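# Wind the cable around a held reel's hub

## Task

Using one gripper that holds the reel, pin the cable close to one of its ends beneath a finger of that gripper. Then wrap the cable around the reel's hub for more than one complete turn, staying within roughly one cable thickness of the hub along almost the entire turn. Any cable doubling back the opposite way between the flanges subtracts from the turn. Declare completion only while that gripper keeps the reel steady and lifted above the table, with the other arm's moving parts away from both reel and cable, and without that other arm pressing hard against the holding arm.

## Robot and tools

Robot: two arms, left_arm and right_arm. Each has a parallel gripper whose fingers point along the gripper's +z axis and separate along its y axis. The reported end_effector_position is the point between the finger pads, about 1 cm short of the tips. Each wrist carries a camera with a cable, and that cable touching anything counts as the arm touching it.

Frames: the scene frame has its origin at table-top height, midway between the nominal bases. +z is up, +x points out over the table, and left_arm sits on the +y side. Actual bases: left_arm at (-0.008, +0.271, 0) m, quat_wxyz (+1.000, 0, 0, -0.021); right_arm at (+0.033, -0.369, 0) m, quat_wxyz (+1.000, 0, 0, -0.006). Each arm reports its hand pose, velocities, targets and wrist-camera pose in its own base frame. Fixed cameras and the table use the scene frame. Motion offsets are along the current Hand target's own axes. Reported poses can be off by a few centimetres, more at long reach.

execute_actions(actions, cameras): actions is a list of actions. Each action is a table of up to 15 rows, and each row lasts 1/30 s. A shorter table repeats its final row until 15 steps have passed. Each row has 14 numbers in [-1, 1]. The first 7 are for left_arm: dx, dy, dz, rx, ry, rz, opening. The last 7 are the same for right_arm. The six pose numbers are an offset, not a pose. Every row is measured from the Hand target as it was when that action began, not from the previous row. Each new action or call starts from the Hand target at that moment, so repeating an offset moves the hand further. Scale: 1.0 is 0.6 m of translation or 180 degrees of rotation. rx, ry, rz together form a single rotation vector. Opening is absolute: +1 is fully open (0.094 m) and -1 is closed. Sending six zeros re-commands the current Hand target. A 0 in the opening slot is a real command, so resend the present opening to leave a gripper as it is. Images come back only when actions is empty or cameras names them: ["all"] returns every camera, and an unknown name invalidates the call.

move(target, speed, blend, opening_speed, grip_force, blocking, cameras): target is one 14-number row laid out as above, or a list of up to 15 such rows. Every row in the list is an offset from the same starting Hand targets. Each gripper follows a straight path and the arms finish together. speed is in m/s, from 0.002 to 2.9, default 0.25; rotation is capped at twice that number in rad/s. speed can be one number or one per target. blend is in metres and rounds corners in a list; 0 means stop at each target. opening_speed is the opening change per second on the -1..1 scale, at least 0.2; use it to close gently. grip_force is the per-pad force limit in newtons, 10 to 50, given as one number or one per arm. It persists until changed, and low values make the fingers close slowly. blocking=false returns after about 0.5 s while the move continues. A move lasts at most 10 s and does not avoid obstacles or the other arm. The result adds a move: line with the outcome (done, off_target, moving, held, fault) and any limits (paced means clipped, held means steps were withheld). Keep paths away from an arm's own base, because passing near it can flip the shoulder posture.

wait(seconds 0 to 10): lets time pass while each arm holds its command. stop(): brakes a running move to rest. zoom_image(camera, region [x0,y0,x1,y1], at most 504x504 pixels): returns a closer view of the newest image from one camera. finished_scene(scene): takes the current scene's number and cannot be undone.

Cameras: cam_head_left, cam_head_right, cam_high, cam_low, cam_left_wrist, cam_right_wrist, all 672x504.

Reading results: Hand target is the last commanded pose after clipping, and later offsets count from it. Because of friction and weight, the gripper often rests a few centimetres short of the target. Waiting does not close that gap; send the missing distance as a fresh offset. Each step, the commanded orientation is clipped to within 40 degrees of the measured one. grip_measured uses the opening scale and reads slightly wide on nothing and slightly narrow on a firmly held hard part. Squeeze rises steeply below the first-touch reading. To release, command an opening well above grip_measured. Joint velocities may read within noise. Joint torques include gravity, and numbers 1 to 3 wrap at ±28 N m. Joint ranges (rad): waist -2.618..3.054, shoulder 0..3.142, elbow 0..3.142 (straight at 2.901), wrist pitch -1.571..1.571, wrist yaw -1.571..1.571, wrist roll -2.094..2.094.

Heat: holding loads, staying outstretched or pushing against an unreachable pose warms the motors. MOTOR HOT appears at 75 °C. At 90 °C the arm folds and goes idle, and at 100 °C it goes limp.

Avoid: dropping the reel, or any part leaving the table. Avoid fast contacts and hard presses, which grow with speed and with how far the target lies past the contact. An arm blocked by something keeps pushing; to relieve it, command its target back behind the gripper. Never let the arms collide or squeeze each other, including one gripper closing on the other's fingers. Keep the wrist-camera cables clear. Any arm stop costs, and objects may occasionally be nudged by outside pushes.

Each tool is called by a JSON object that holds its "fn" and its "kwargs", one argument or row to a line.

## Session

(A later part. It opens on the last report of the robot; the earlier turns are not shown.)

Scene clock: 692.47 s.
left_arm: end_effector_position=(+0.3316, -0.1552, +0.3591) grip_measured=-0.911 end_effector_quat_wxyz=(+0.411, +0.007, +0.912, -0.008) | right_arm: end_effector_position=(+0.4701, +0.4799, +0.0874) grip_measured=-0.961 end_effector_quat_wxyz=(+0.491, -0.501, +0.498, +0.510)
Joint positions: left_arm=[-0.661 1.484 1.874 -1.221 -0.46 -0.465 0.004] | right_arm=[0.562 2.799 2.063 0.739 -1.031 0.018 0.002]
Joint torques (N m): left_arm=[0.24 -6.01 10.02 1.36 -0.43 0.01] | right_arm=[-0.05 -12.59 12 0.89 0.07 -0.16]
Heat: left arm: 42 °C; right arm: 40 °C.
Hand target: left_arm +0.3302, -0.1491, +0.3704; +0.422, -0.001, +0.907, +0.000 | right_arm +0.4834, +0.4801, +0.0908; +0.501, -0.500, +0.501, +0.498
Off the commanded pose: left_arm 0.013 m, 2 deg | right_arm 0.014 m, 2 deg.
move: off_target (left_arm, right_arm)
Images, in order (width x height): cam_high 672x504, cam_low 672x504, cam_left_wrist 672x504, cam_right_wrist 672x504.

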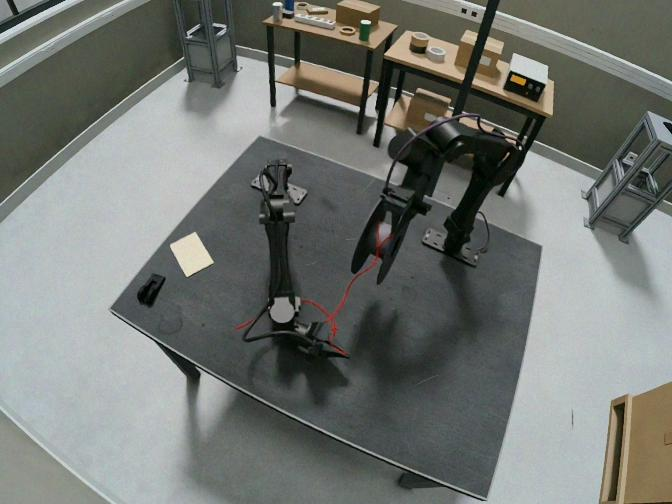

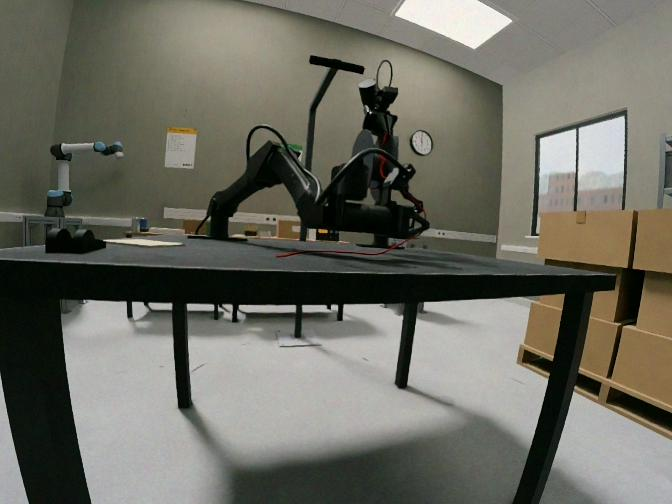

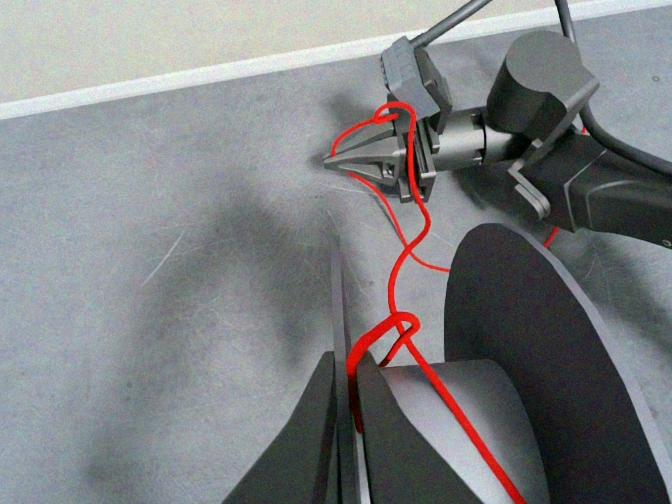

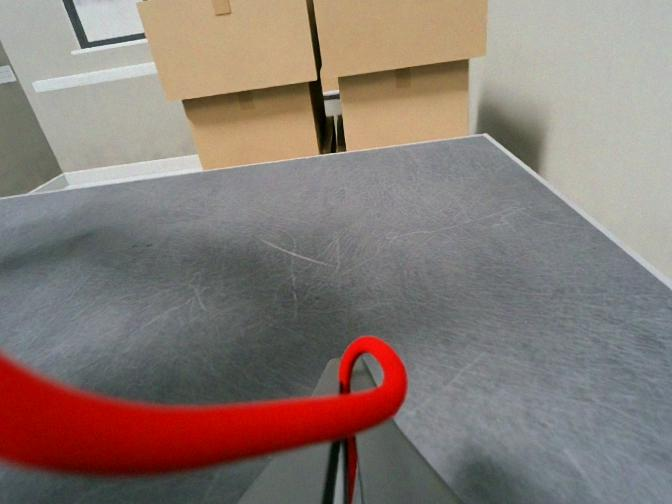

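{"fn": "move", "kwargs": {
  "target": [-0.077,0,-0.064,0,0,0,-1,0.03,0,0,0,0,0,-1],
  "speed": 0.1
}}

{"fn": "move", "kwargs": {
  "target": [
    [0,0,0,0,0,0,-1,0.05,0.2,-0.02,0,0,0,-1],
    [0,0,0,0,0,0,-1,0.05,0.5,-0.03,0,0,0,-1],
    [0,0,0,0,0,0,-1,-0.05,0.8,-0.05,0,0,0,-1]
  ],
  "speed": 0.15,
  "blend": 0.03,
  "cameras": ["all"]
}}

{"fn": "zoom_image", "kwargs": {
  "camera": "cam_head_left",
  "region": [240, 160, 440, 370]
}}

{"fn": "zoom_image", "kwargs": {
  "camera": "cam_low",
  "region": [270, 80, 470, 280]
}}

Scene clock: 694.37 s.
left_arm: end_effector_position=(+0.3349, -0.1569, +0.4204) grip_measured=-0.911 end_effector_quat_wxyz=(+0.421, +0.009, +0.907, -0.011) | right_arm: end_effector_position=(+0.4738, +0.4795, +0.0658) grip_measured=-0.961 end_effector_quat_wxyz=(+0.486, -0.496, +0.511, +0.507)
Joint positions: left_arm=[-0.661 1.712 2.439 -1.533 -0.464 -0.453 0.004] | right_arm=[0.56 2.845 2.083 0.739 -1.017 0.016 0.002]
Joint torques (N m): left_arm=[0.27 -6.84 9.14 1.33 -0.39 0] | right_arm=[-0.28 -12.55 11.64 1.13 0.11 -0.17]
Heat: left arm: 42 °C; right arm: 40 °C.
Hand target: left_arm +0.3305, -0.1491, +0.4304; +0.422, -0.001, +0.907, +0.000 | right_arm +0.4834, +0.4800, +0.0728; +0.501, -0.500, +0.501, +0.498
Off the commanded pose: left_arm 0.013 m, 2 deg | right_arm 0.012 m, 2 deg.
joint sent to its limit (left arm) — joint 4 (wrist pitch), lower limit. The joint targets are off in position, not in orientation.
move: off_target (left_arm, right_arm)

Scene clock: 698.70 s.
left_arm: end_effector_position=(+0.3349, -0.1569, +0.4204) grip_measured=-0.911 end_effector_quat_wxyz=(+0.421, +0.009, +0.907, -0.011) | right_arm: end_effector_position=(+0.0020, +0.4459, +0.0417) grip_measured=-0.961 end_effector_quat_wxyz=(-0.433, +0.552, -0.556, -0.445)
Joint positions: left_arm=[-0.661 1.712 2.439 -1.533 -0.464 -0.453 0.004] | right_arm=[1.553 2.101 0.483 1.389 -0.028 0.01 0.002]
Joint torques (N m): left_arm=[0.25 -6.84 9.14 1.33 -0.38 0] | right_arm=[-0.21 -10.03 1.83 3.24 0.11 -0.11]
Motor temperatures (°C): left_arm=[26 36 42 41 26 27 31] | right_arm=[28 40 38 42 26 28 30]
Heat: left arm: 42 °C; right arm: 42 °C.
Hand target: left_arm +0.3305, -0.1491, +0.4304; +0.422, -0.001, +0.907, +0.000 | right_arm +0.0032, +0.4523, +0.1020; -0.501, +0.500, -0.501, -0.498
Off the commanded pose: left_arm 0.013 m, 2 deg | right_arm 0.061 m, 13 deg.
joint sent to its limit (left arm) — joint 4 (wrist pitch), lower limit. The joint targets are off in position, not in orientation.
joint sent to its limit (right arm) — joint 4 (wrist pitch), upper limit. The joint targets are off in position, not in orientation.
move: off_target (left_arm, right_arm)

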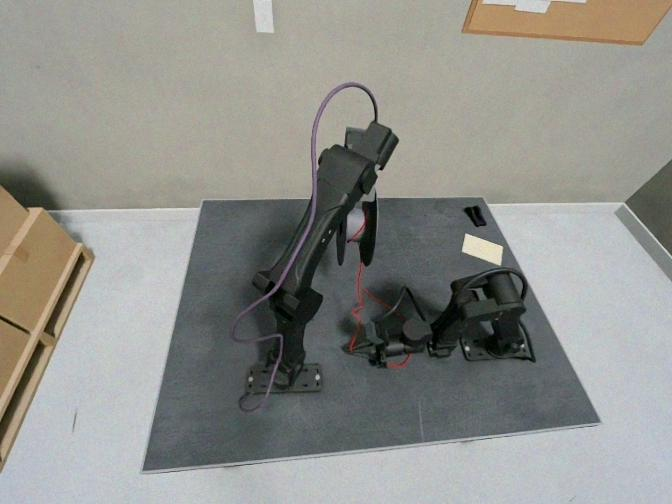

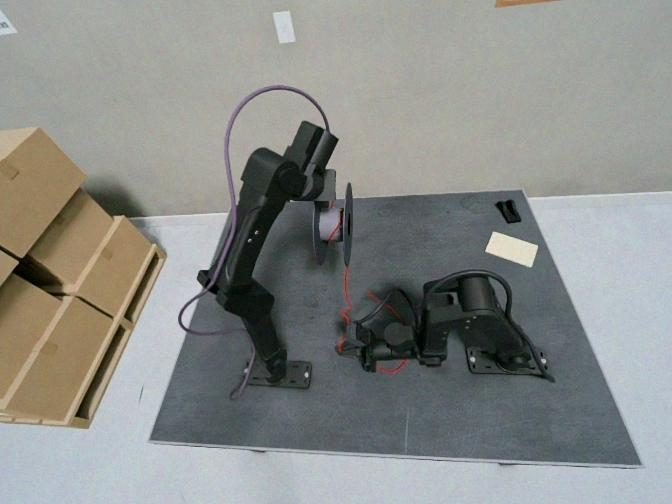

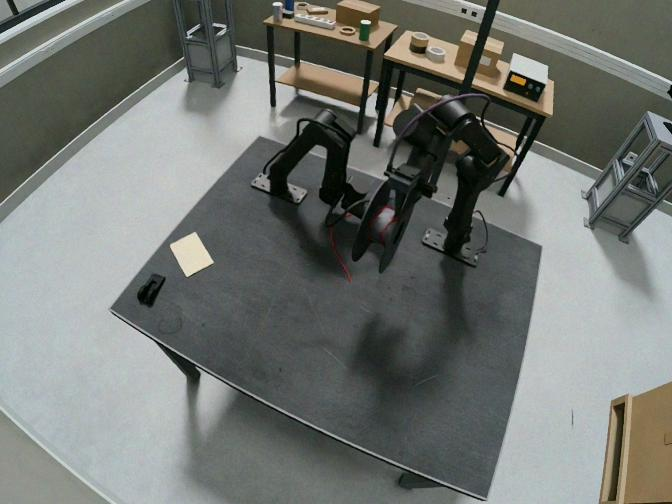

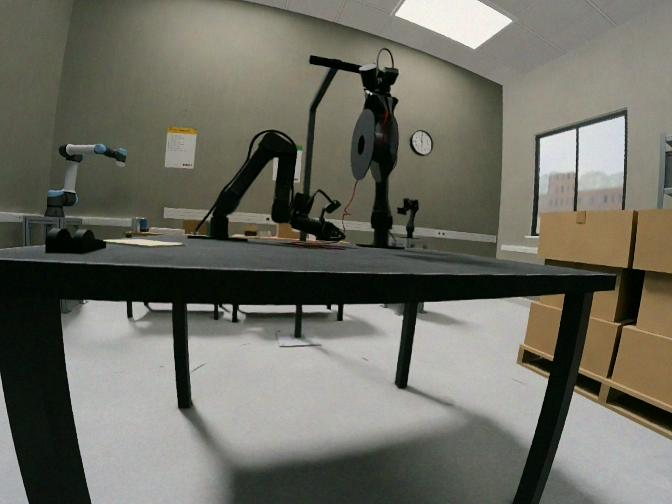

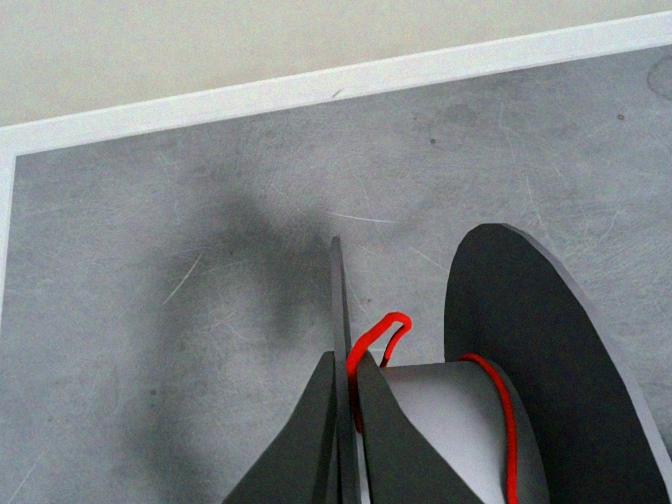

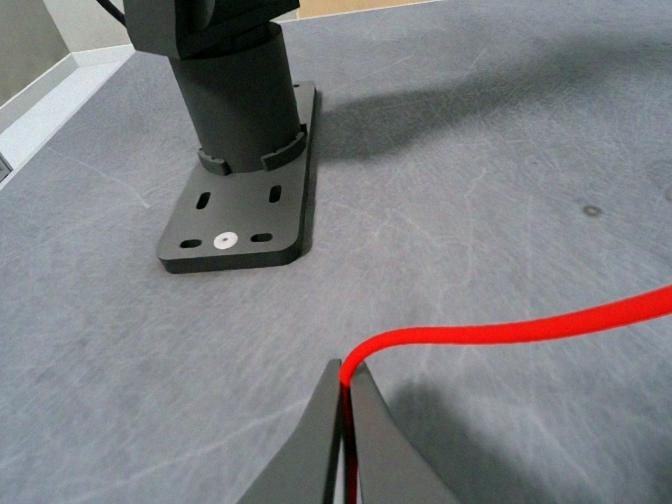

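Scaled by 2.400.

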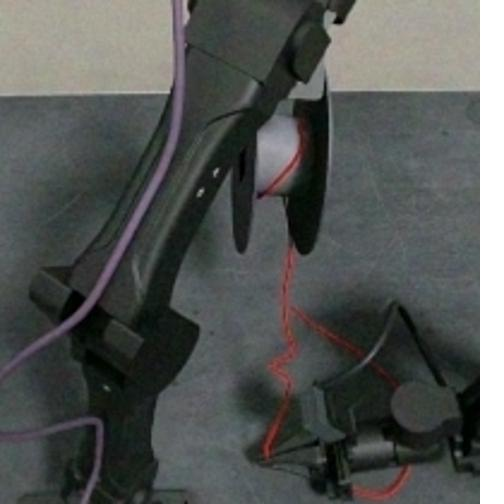

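Scaled by 2.520.

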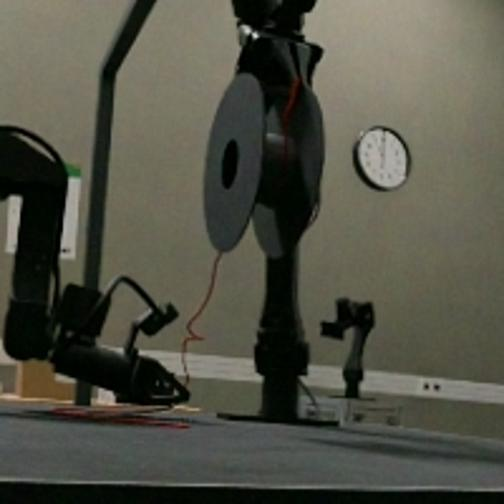

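{"fn": "move", "kwargs": {
  "target": [
    [0,0,0,0,0,0,-1,-0.15,0.1,0.01,0,0,0,-1],
    [0,0,0,0,0,0,-1,-0.4,0.1,0,0,0,0,-1]
  ],
  "speed": 0.13,
  "blend": 0.03,
  "cameras": ["cam_right_wrist","cam_head_left","cam_head_right","cam_low"]
}}

{"fn": "zoom_image", "kwargs": {
  "camera": "cam_head_left",
  "region": [280, 160, 420, 370]
}}

{"fn": "zoom_image", "kwargs": {
  "camera": "cam_head_right",
  "region": [260, 160, 400, 370]
}}

{"fn": "zoom_image", "kwargs": {
  "camera": "cam_low",
  "region": [270, 60, 470, 260]
}}

Scene clock: 702.17 s.
left_arm: end_effector_position=(+0.3349, -0.1569, +0.4204) grip_measured=-0.911 end_effector_quat_wxyz=(+0.421, +0.009, +0.907, -0.011) | right_arm: end_effector_position=(-0.0557, +0.4567, +0.3123) grip_measured=-0.961 end_effector_quat_wxyz=(+0.488, -0.510, +0.509, +0.492)
Joint positions: left_arm=[-0.661 1.712 2.439 -1.533 -0.464 -0.453 0.004] | right_arm=[1.763 1.362 0.903 0.42 0.187 0.01 0.002]
Joint torques (N m): left_arm=[0.28 -6.86 9.11 1.33 -0.39 0] | right_arm=[0.7 -7.35 12.96 1.16 0.13 -0.07]
Heat: left arm: 42 °C; right arm: 42 °C.
Hand target: left_arm +0.3305, -0.1491, +0.4304; +0.422, -0.001, +0.907, +0.000 | right_arm -0.0572, +0.4531, +0.3419; +0.501, -0.500, +0.501, +0.498
Off the commanded pose: left_arm 0.013 m, 2 deg | right_arm 0.030 m, 2 deg.
joint sent to its limit (left arm) — joint 4 (wrist pitch), lower limit. The joint targets are off in position, not in orientation.
move: off_target (left_arm, right_arm)
Images, in order (width x height): cam_head_left 672x504, cam_head_right 672x504, cam_low 672x504, cam_right_wrist 672x504.

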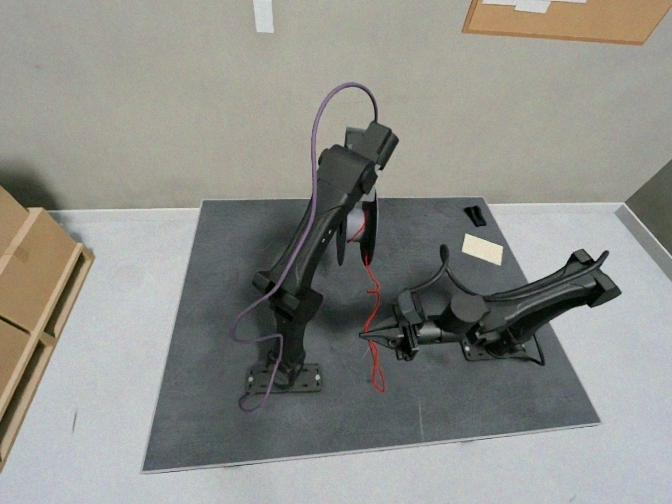

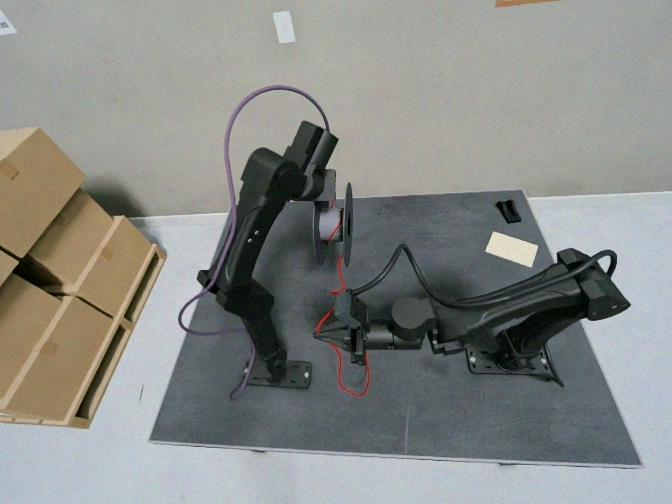

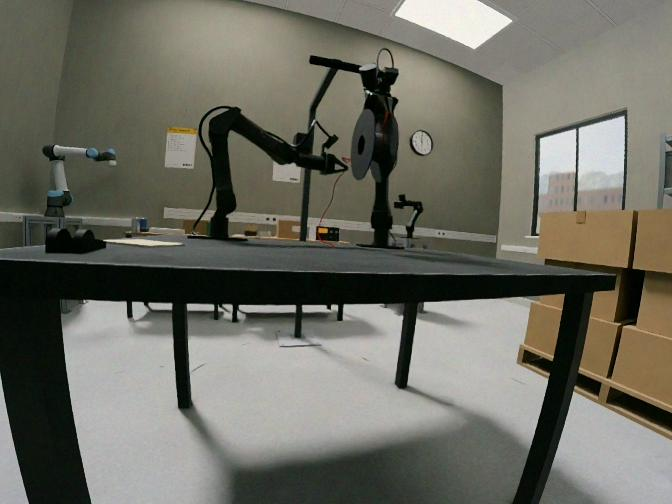

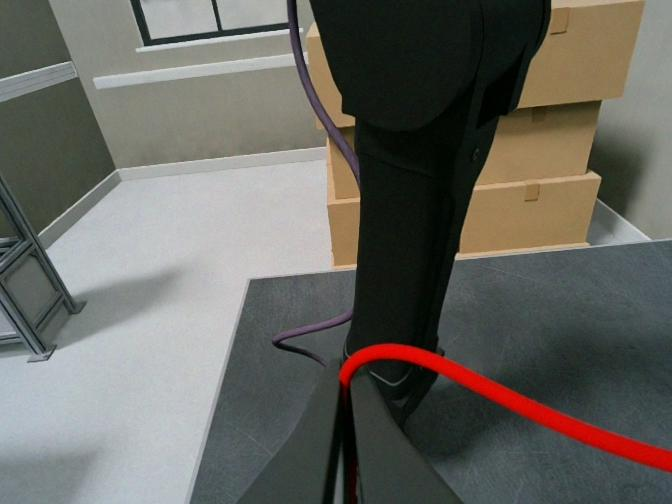

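Scaled by 2.400.

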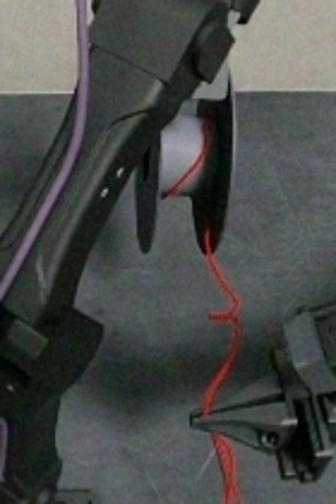

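Scaled by 2.400.

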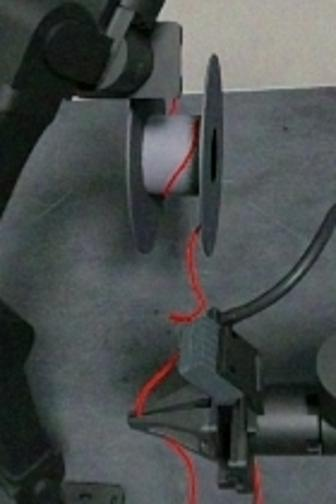

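Scaled by 2.520.

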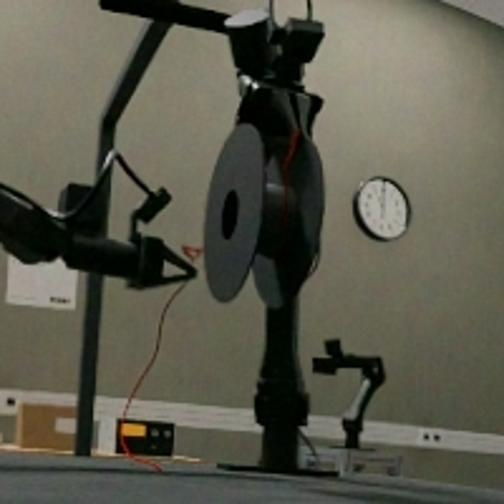

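{"fn": "move", "kwargs": {
  "target": [
    [0,0,0,0,0,0,-1,-0.213,-0.012,-0.1,0,0,0,-1],
    [0,0,0,0,0,0,-1,-0.397,-0.13,-0.12,0,0,0,-1],
    [0,0,0,0,0,0,-1,-0.463,-0.345,-0.12,0,0,0,-1]
  ],
  "speed": 0.12,
  "blend": 0.03,
  "cameras": ["cam_right_wrist","cam_head_left","cam_head_right","cam_low","cam_left_wrist"]
}}

{"fn": "zoom_image", "kwargs": {
  "camera": "cam_head_left",
  "region": [300, 100, 440, 310]
}}

{"fn": "zoom_image", "kwargs": {
  "camera": "cam_head_right",
  "region": [260, 100, 400, 310]
}}

Scene clock: 707.90 s.
left_arm: end_effector_position=(+0.3324, -0.1613, +0.4232) grip_measured=-0.911 end_effector_quat_wxyz=(+0.424, +0.008, +0.905, -0.019) | right_arm: end_effector_position=(+0.1625, +0.3915, +0.6025) grip_measured=-0.961 end_effector_quat_wxyz=(+0.499, -0.486, +0.518, +0.497)
Joint positions: left_arm=[-0.675 1.712 2.448 -1.533 -0.464 -0.465 0.004] | right_arm=[0.93 1.87 2.816 -0.956 -0.606 0.024 0.002]
Joint torques (N m): left_arm=[0.29 -6.82 8.23 1.34 -0.39 0] | right_arm=[-0.03 -6.04 7.66 1.43 -0.17 0.05]
Heat: left arm: 42 °C; right arm: 41 °C.
Hand target: left_arm +0.3305, -0.1491, +0.4304; +0.422, -0.001, +0.907, +0.000 | right_arm +0.1490, +0.3807, +0.6202; +0.501, -0.500, +0.501, +0.498
Off the commanded pose: left_arm 0.014 m, 2 deg | right_arm 0.025 m, 3 deg.
elbow stopped short (right arm): the move would have taken joint 3 (elbow) straighter than the controller allows.
joint sent to its limit (left arm) — joint 4 (wrist pitch), lower limit. The joint targets are off in position, not in orientation.
move: off_target (left_arm, right_arm)
Images, in order (width x height): cam_head_left 672x504, cam_head_right 672x504, cam_low 672x504, cam_left_wrist 672x504, cam_right_wrist 672x504.

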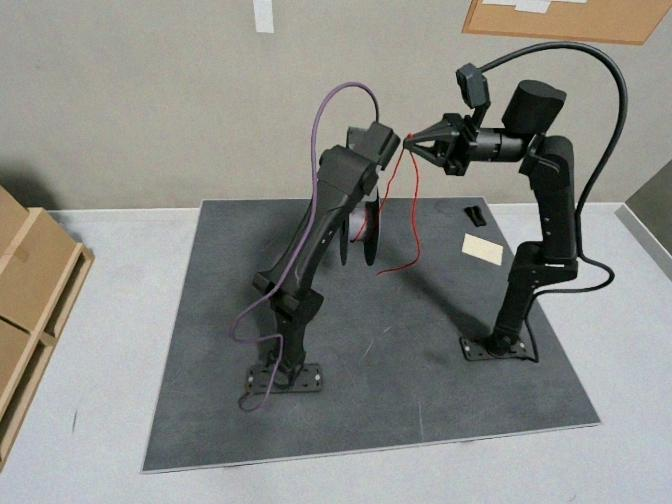

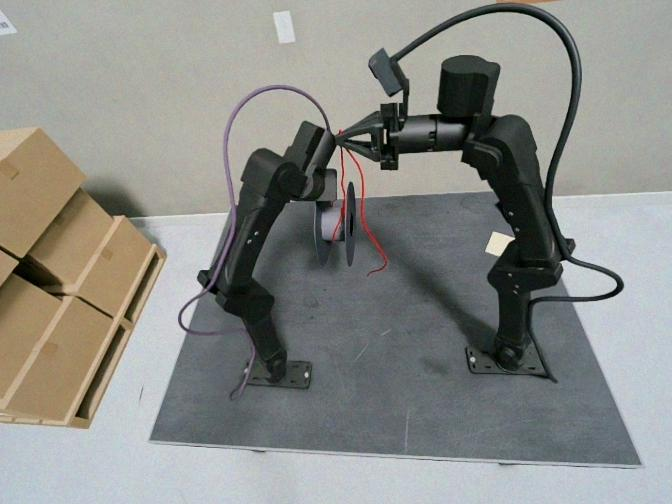

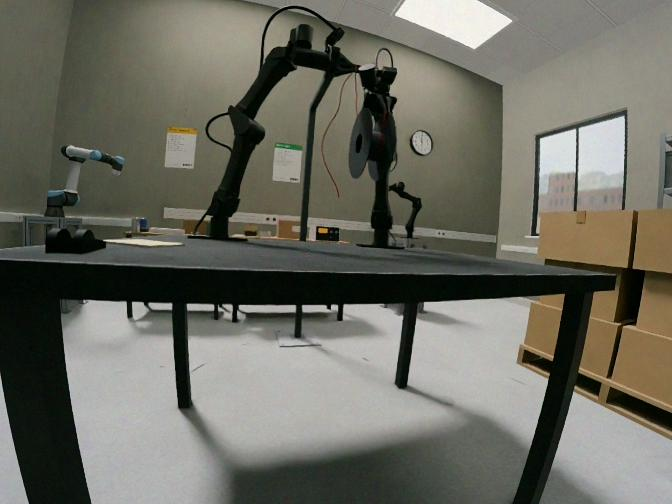

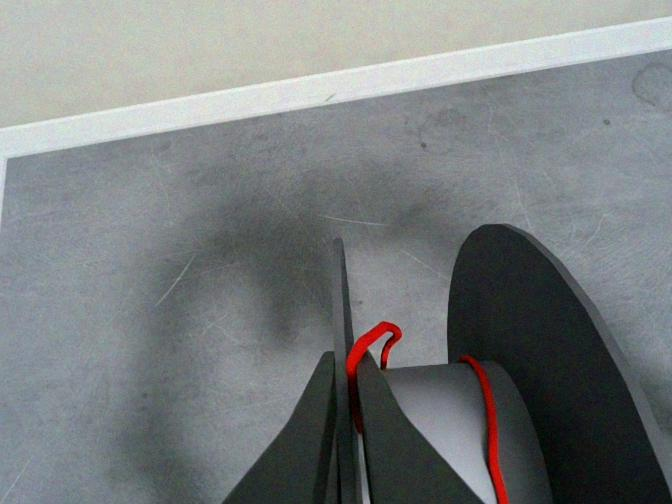

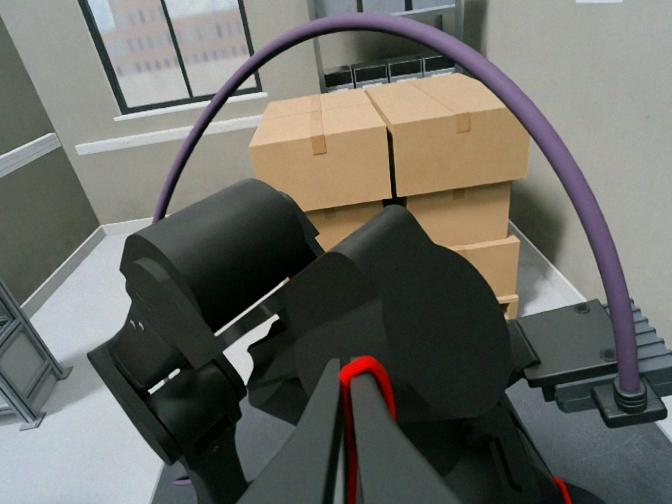

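Scaled by 2.400.

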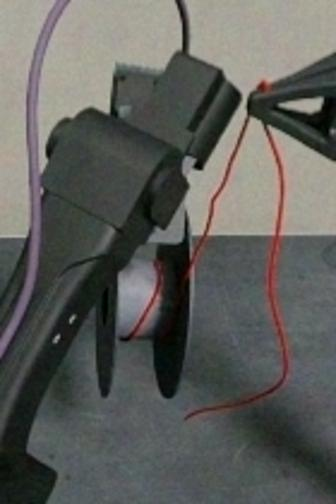

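Scaled by 2.400.

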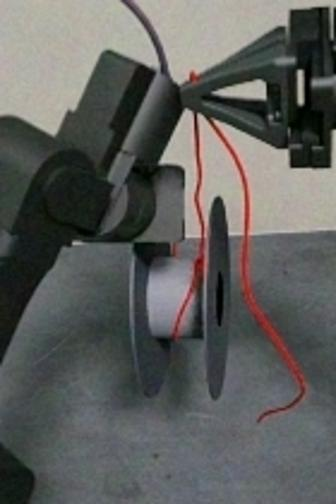

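{"fn": "move", "kwargs": {
  "target": [
    [0,0,0,0,0,0,-1,0.05,-0.2,0.007,0,0,0,-1],
    [0,0,0,0,0,0,-1,0.2,-0.4,0.03,0,0,0,-1],
    [0,0,0,0,0,0,-1,0.37,-0.4,0.12,0,0,0,-1]
  ],
  "speed": 0.1,
  "blend": 0.03,
  "cameras": ["cam_right_wrist","cam_high","cam_low","cam_left_wrist"]
}}

{"fn": "zoom_image", "kwargs": {
  "camera": "cam_high",
  "region": [300, 120, 470, 310]
}}

Scene clock: 713.67 s.
left_arm: end_effector_position=(+0.3324, -0.1613, +0.4232) grip_measured=-0.911 end_effector_quat_wxyz=(+0.424, +0.014, +0.905, -0.016) | right_arm: end_effector_position=(+0.3965, +0.4573, +0.3652) grip_measured=-0.961 end_effector_quat_wxyz=(+0.459, -0.495, +0.536, +0.507)
Joint positions: left_arm=[-0.675 1.712 2.448 -1.533 -0.464 -0.451 0.004] | right_arm=[0.606 2.164 2.113 -0.064 -0.971 -0.007 0.002]
Joint torques (N m): left_arm=[0.29 -6.82 8.23 1.34 -0.39 0] | right_arm=[0.7 -15.2 5.49 1.99 0.07 0.01]
Heat: left arm: 42 °C; right arm: 42 °C.
Hand target: left_arm +0.3305, -0.1491, +0.4304; +0.422, -0.001, +0.907, +0.000 | right_arm +0.3897, +0.4511, +0.3985; +0.501, -0.500, +0.501, +0.498
Off the commanded pose: left_arm 0.014 m, 3 deg | right_arm 0.035 m, 6 deg.
elbow stopped short (right arm): the move would have taken joint 3 (elbow) straighter than the controller allows.
joint sent to its limit (left arm) — joint 4 (wrist pitch), lower limit. The joint targets are off in position, not in orientation.
move: off_target (left_arm, right_arm)
Images, in order (width x height): cam_high 672x504, cam_low 672x504, cam_left_wrist 672x504, cam_right_wrist 672x504.

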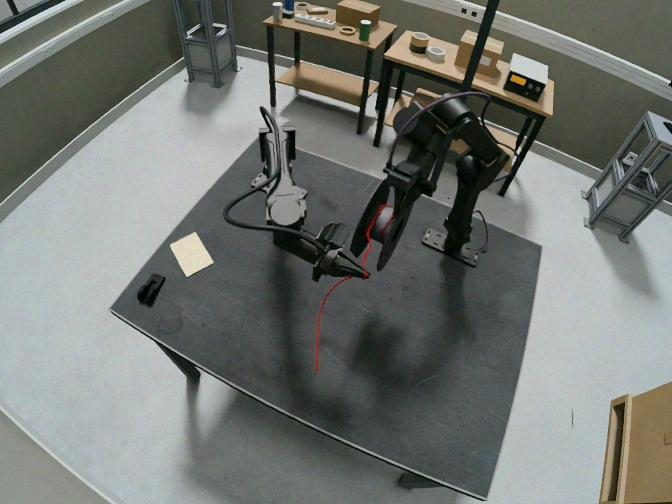

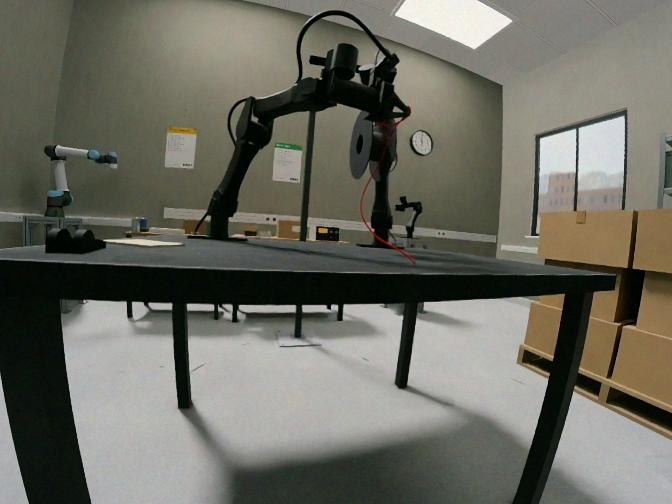

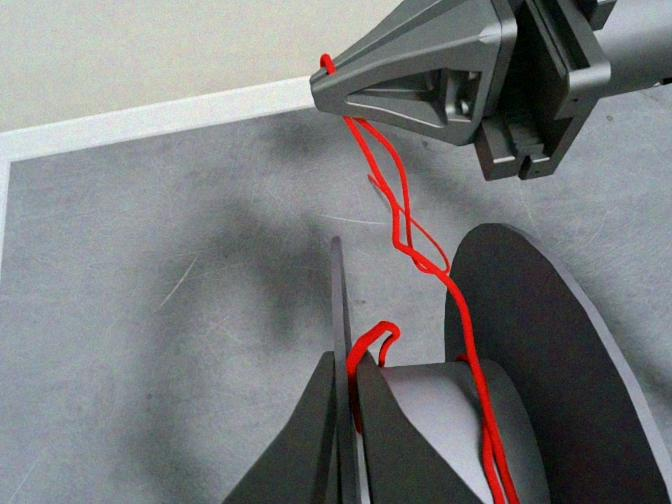

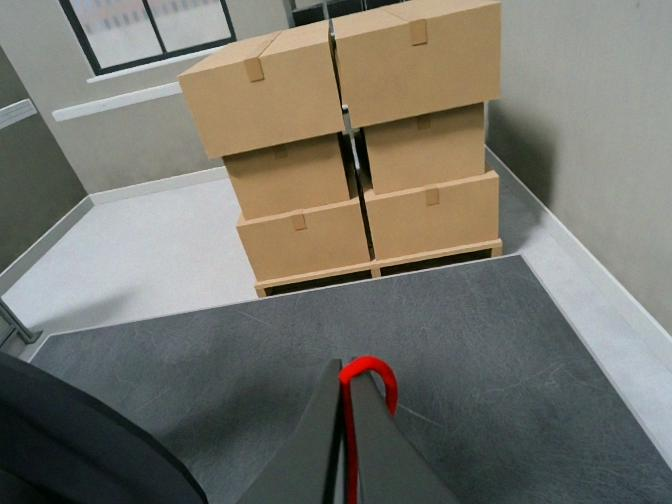

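Scaled by 2.653.

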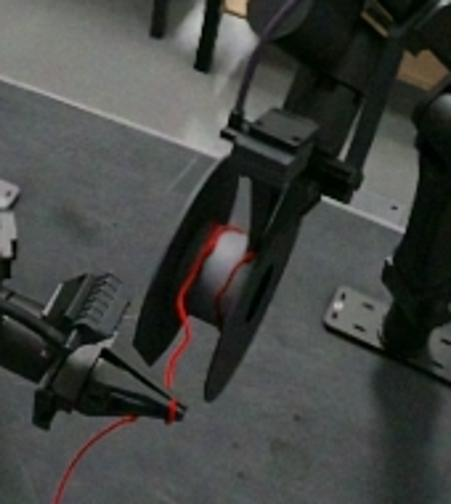

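{"fn": "move", "kwargs": {
  "target": [
    [0,0,0,0,0,0,-1,0.3,0.03,0.015,0,0,0,-1],
    [0,0,0,0,0,0,-1,0.49,0.216,0.015,0,0,0,-1],
    [0,0,0,0,0,0,-1,0.447,0.43,0.015,0,0,0,-1]
  ],
  "speed": 0.1,
  "blend": 0.03,
  "cameras": ["cam_right_wrist","cam_head_right","cam_low","cam_left_wrist"]
}}

{"fn": "zoom_image", "kwargs": {
  "camera": "cam_left_wrist",
  "region": [300, 220, 600, 504]
}}

{"fn": "zoom_image", "kwargs": {
  "camera": "cam_head_right",
  "region": [260, 160, 420, 340]
}}

Scene clock: 719.47 s.
left_arm: end_effector_position=(+0.3387, -0.1690, +0.4117) grip_measured=-0.911 end_effector_quat_wxyz=(+0.409, +0.034, +0.912, -0.009) | right_arm: end_effector_position=(+0.1702, +0.4587, +0.1521) grip_measured=-0.961 end_effector_quat_wxyz=(+0.546, -0.463, +0.509, +0.478)
Joint positions: left_arm=[-0.672 1.743 2.449 -1.534 -0.444 -0.422 0.004] | right_arm=[1.077 1.986 0.673 1.371 -0.378 0.002 0.002]
Joint torques (N m): left_arm=[0.01 -10.13 8.18 1.3 -0.57 -0.32] | right_arm=[3.67 -6.69 0.73 1.45 -0.54 -0.04]
Heat: left arm: 42 °C; right arm: 41 °C.
Hand target: left_arm +0.3305, -0.1491, +0.4304; +0.422, -0.001, +0.907, +0.000 | right_arm +0.1322, +0.4608, +0.1298; +0.501, -0.500, +0.501, +0.498
Off the commanded pose: left_arm 0.028 m, 4 deg | right_arm 0.044 m, 7 deg.
joint sent to its limit (left arm) — joint 4 (wrist pitch), lower limit. The joint targets are off in position, not in orientation.
move: off_target (left_arm, right_arm)
Images, in order (width x height): cam_head_right 672x504, cam_low 672x504, cam_left_wrist 672x504, cam_right_wrist 672x504.

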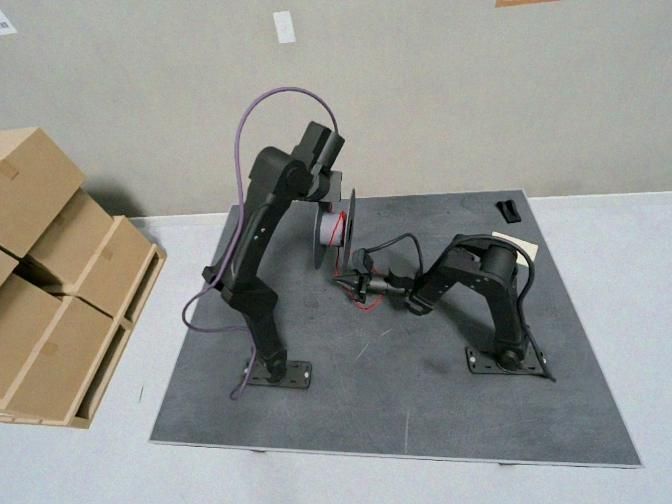

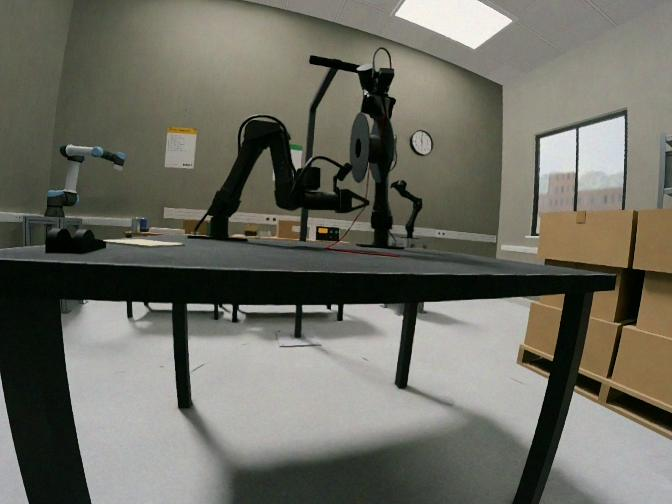

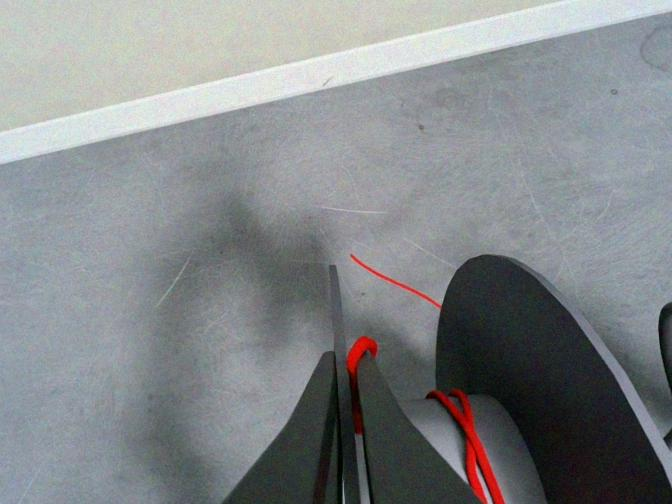

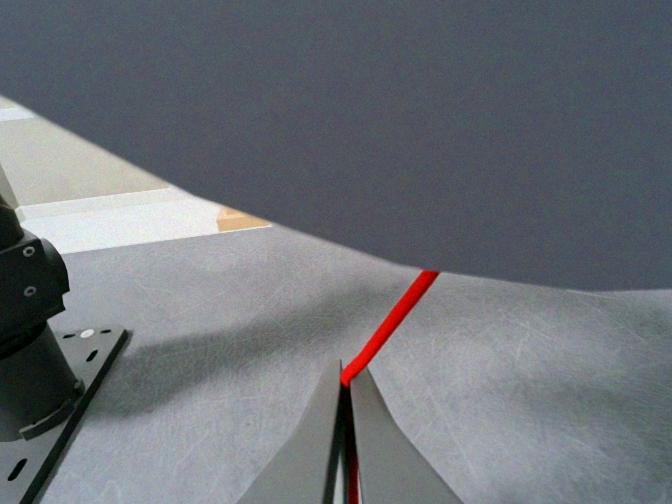

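Scaled by 1.680.

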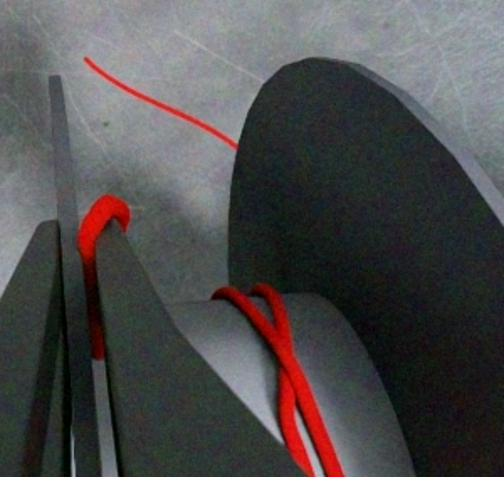

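Scaled by 2.800.

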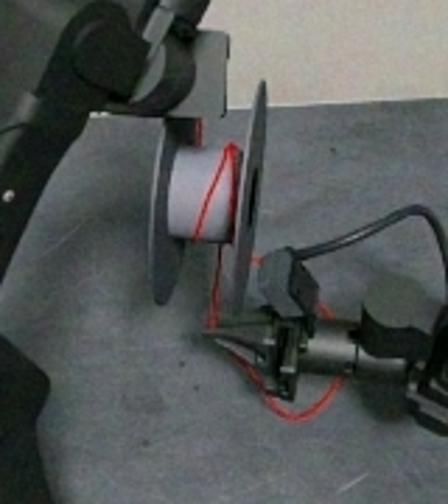

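{"fn": "move", "kwargs": {
  "target": [
    [0,0,0,0,0,0,-1,-0.04,-0.09,0,0,0,0,-1],
    [0,0,0,0,0,0,-1,-0.03,-0.12,0,0,0,0,-0.7],
    [0,0,0,0,0,0,-1,0,-0.12,-0.3,0,0,0,-0.7]
  ],
  "speed": 0.06,
  "opening_speed": 0.3,
  "cameras": ["all"]
}}

{"fn": "zoom_image", "kwargs": {
  "camera": "cam_left_wrist",
  "region": [300, 220, 600, 504]
}}

{"fn": "zoom_image", "kwargs": {
  "camera": "cam_head_right",
  "region": [260, 160, 420, 340]
}}

{"fn": "zoom_image", "kwargs": {
  "camera": "cam_high",
  "region": [300, 120, 470, 310]
}}

{"fn": "zoom_image", "kwargs": {
  "camera": "cam_low",
  "region": [310, 60, 430, 260]
}}

{"fn": "zoom_image", "kwargs": {
  "camera": "cam_head_left",
  "region": [300, 170, 420, 320]
}}

Scene clock: 727.63 s.
left_arm: end_effector_position=(+0.3396, -0.1665, +0.4126) grip_measured=-0.912 end_effector_quat_wxyz=(+0.412, +0.024, +0.911, -0.006) | right_arm: end_effector_position=(+0.2080, +0.2803, +0.1030) grip_measured=-0.702 end_effector_quat_wxyz=(+0.450, -0.474, +0.561, +0.508)
Joint positions: left_arm=[-0.672 1.743 2.449 -1.534 -0.46 -0.437 0.004] | right_arm=[0.454 1.845 0.3 1.374 -1.086 -0.009 0.014]
Joint torques (N m): left_arm=[-0.01 -10.09 8.14 1.31 -0.43 -0.16] | right_arm=[-0.51 -7.83 1.61 2.3 -0.27 -0.18]
Heat: left arm: 42 °C; right arm: 41 °C.
Hand target: left_arm +0.3305, -0.1491, +0.4304; +0.422, -0.001, +0.907, +0.000 | right_arm +0.2034, +0.2804, +0.1303; +0.501, -0.500, +0.501, +0.498
Off the commanded pose: left_arm 0.027 m, 3 deg | right_arm 0.028 m, 10 deg.
joint sent to its limit (left arm) — joint 4 (wrist pitch), lower limit. The joint targets are off in position, not in orientation.
move: off_target (left_arm, right_arm)

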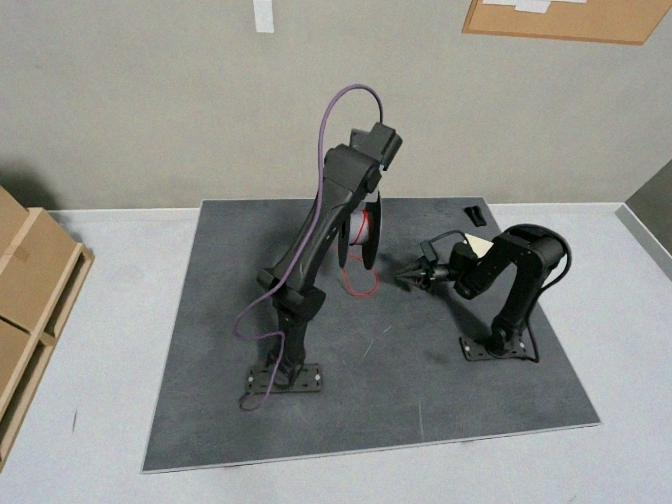

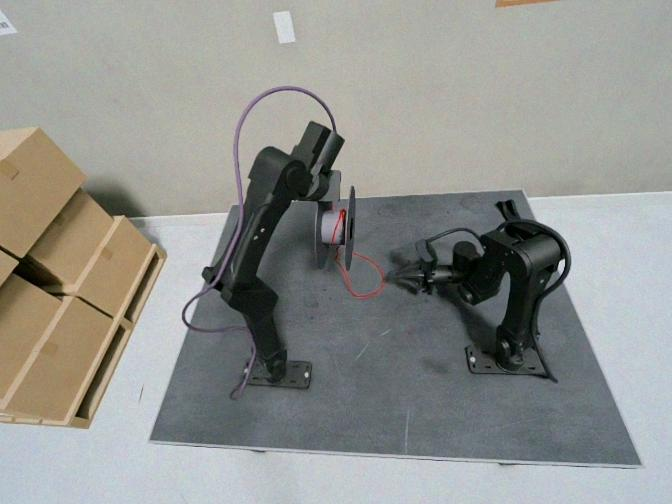

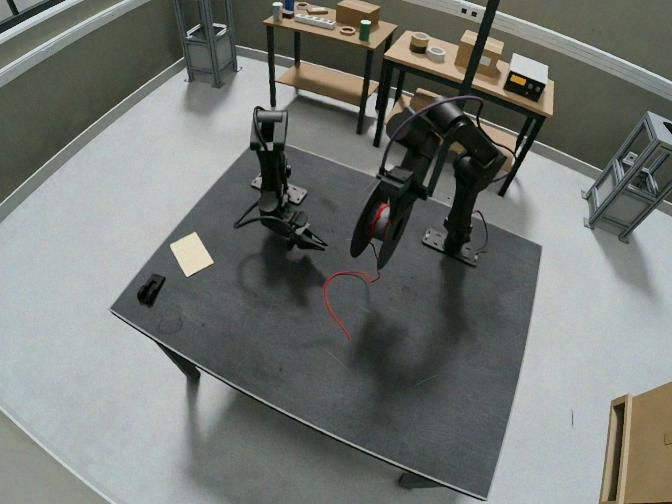

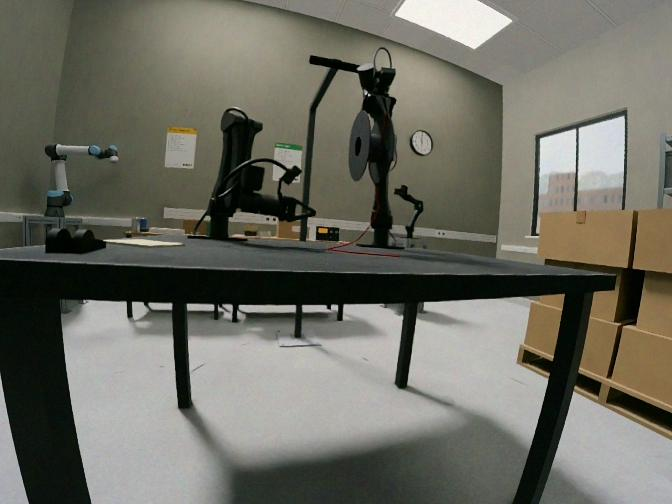

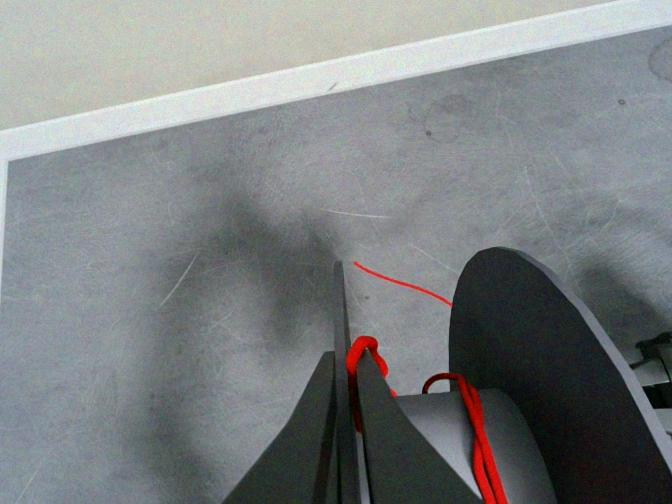

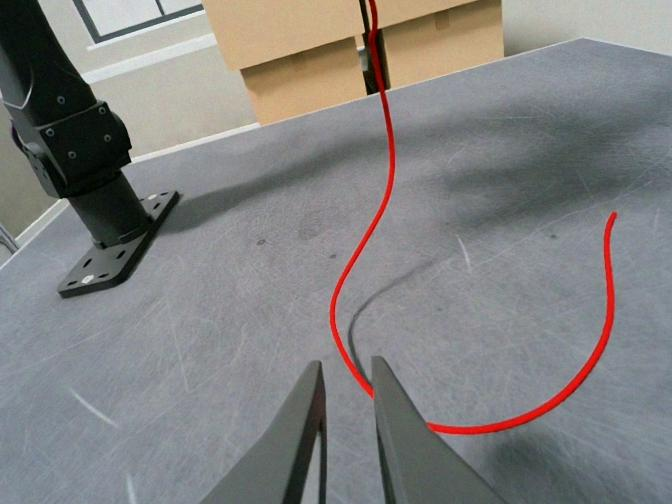

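Scaled by 1.680.

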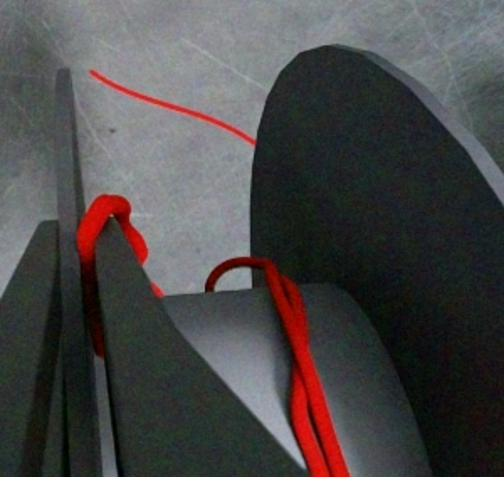

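Scaled by 2.800.

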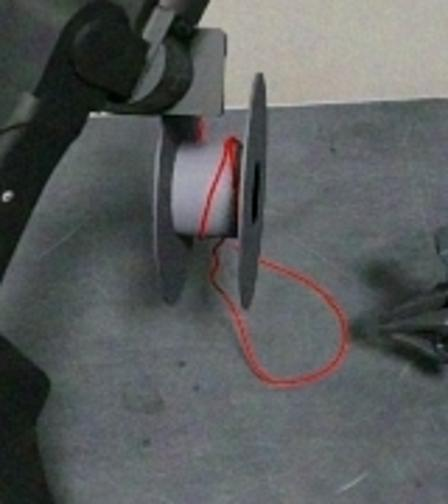

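Scaled by 2.653.

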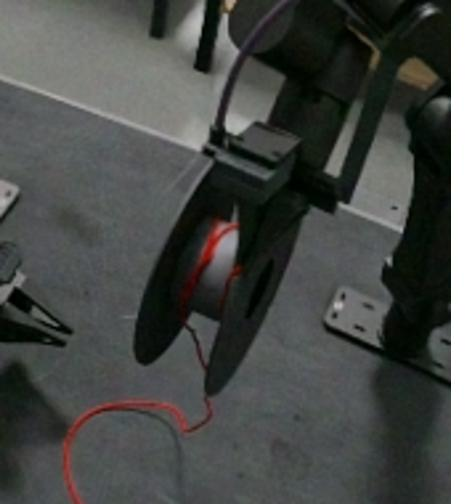

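Scaled by 2.520.

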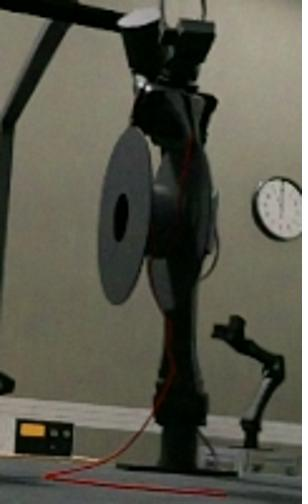

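Scaled by 3.360.

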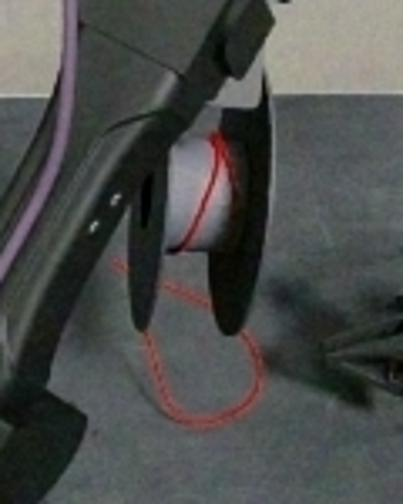

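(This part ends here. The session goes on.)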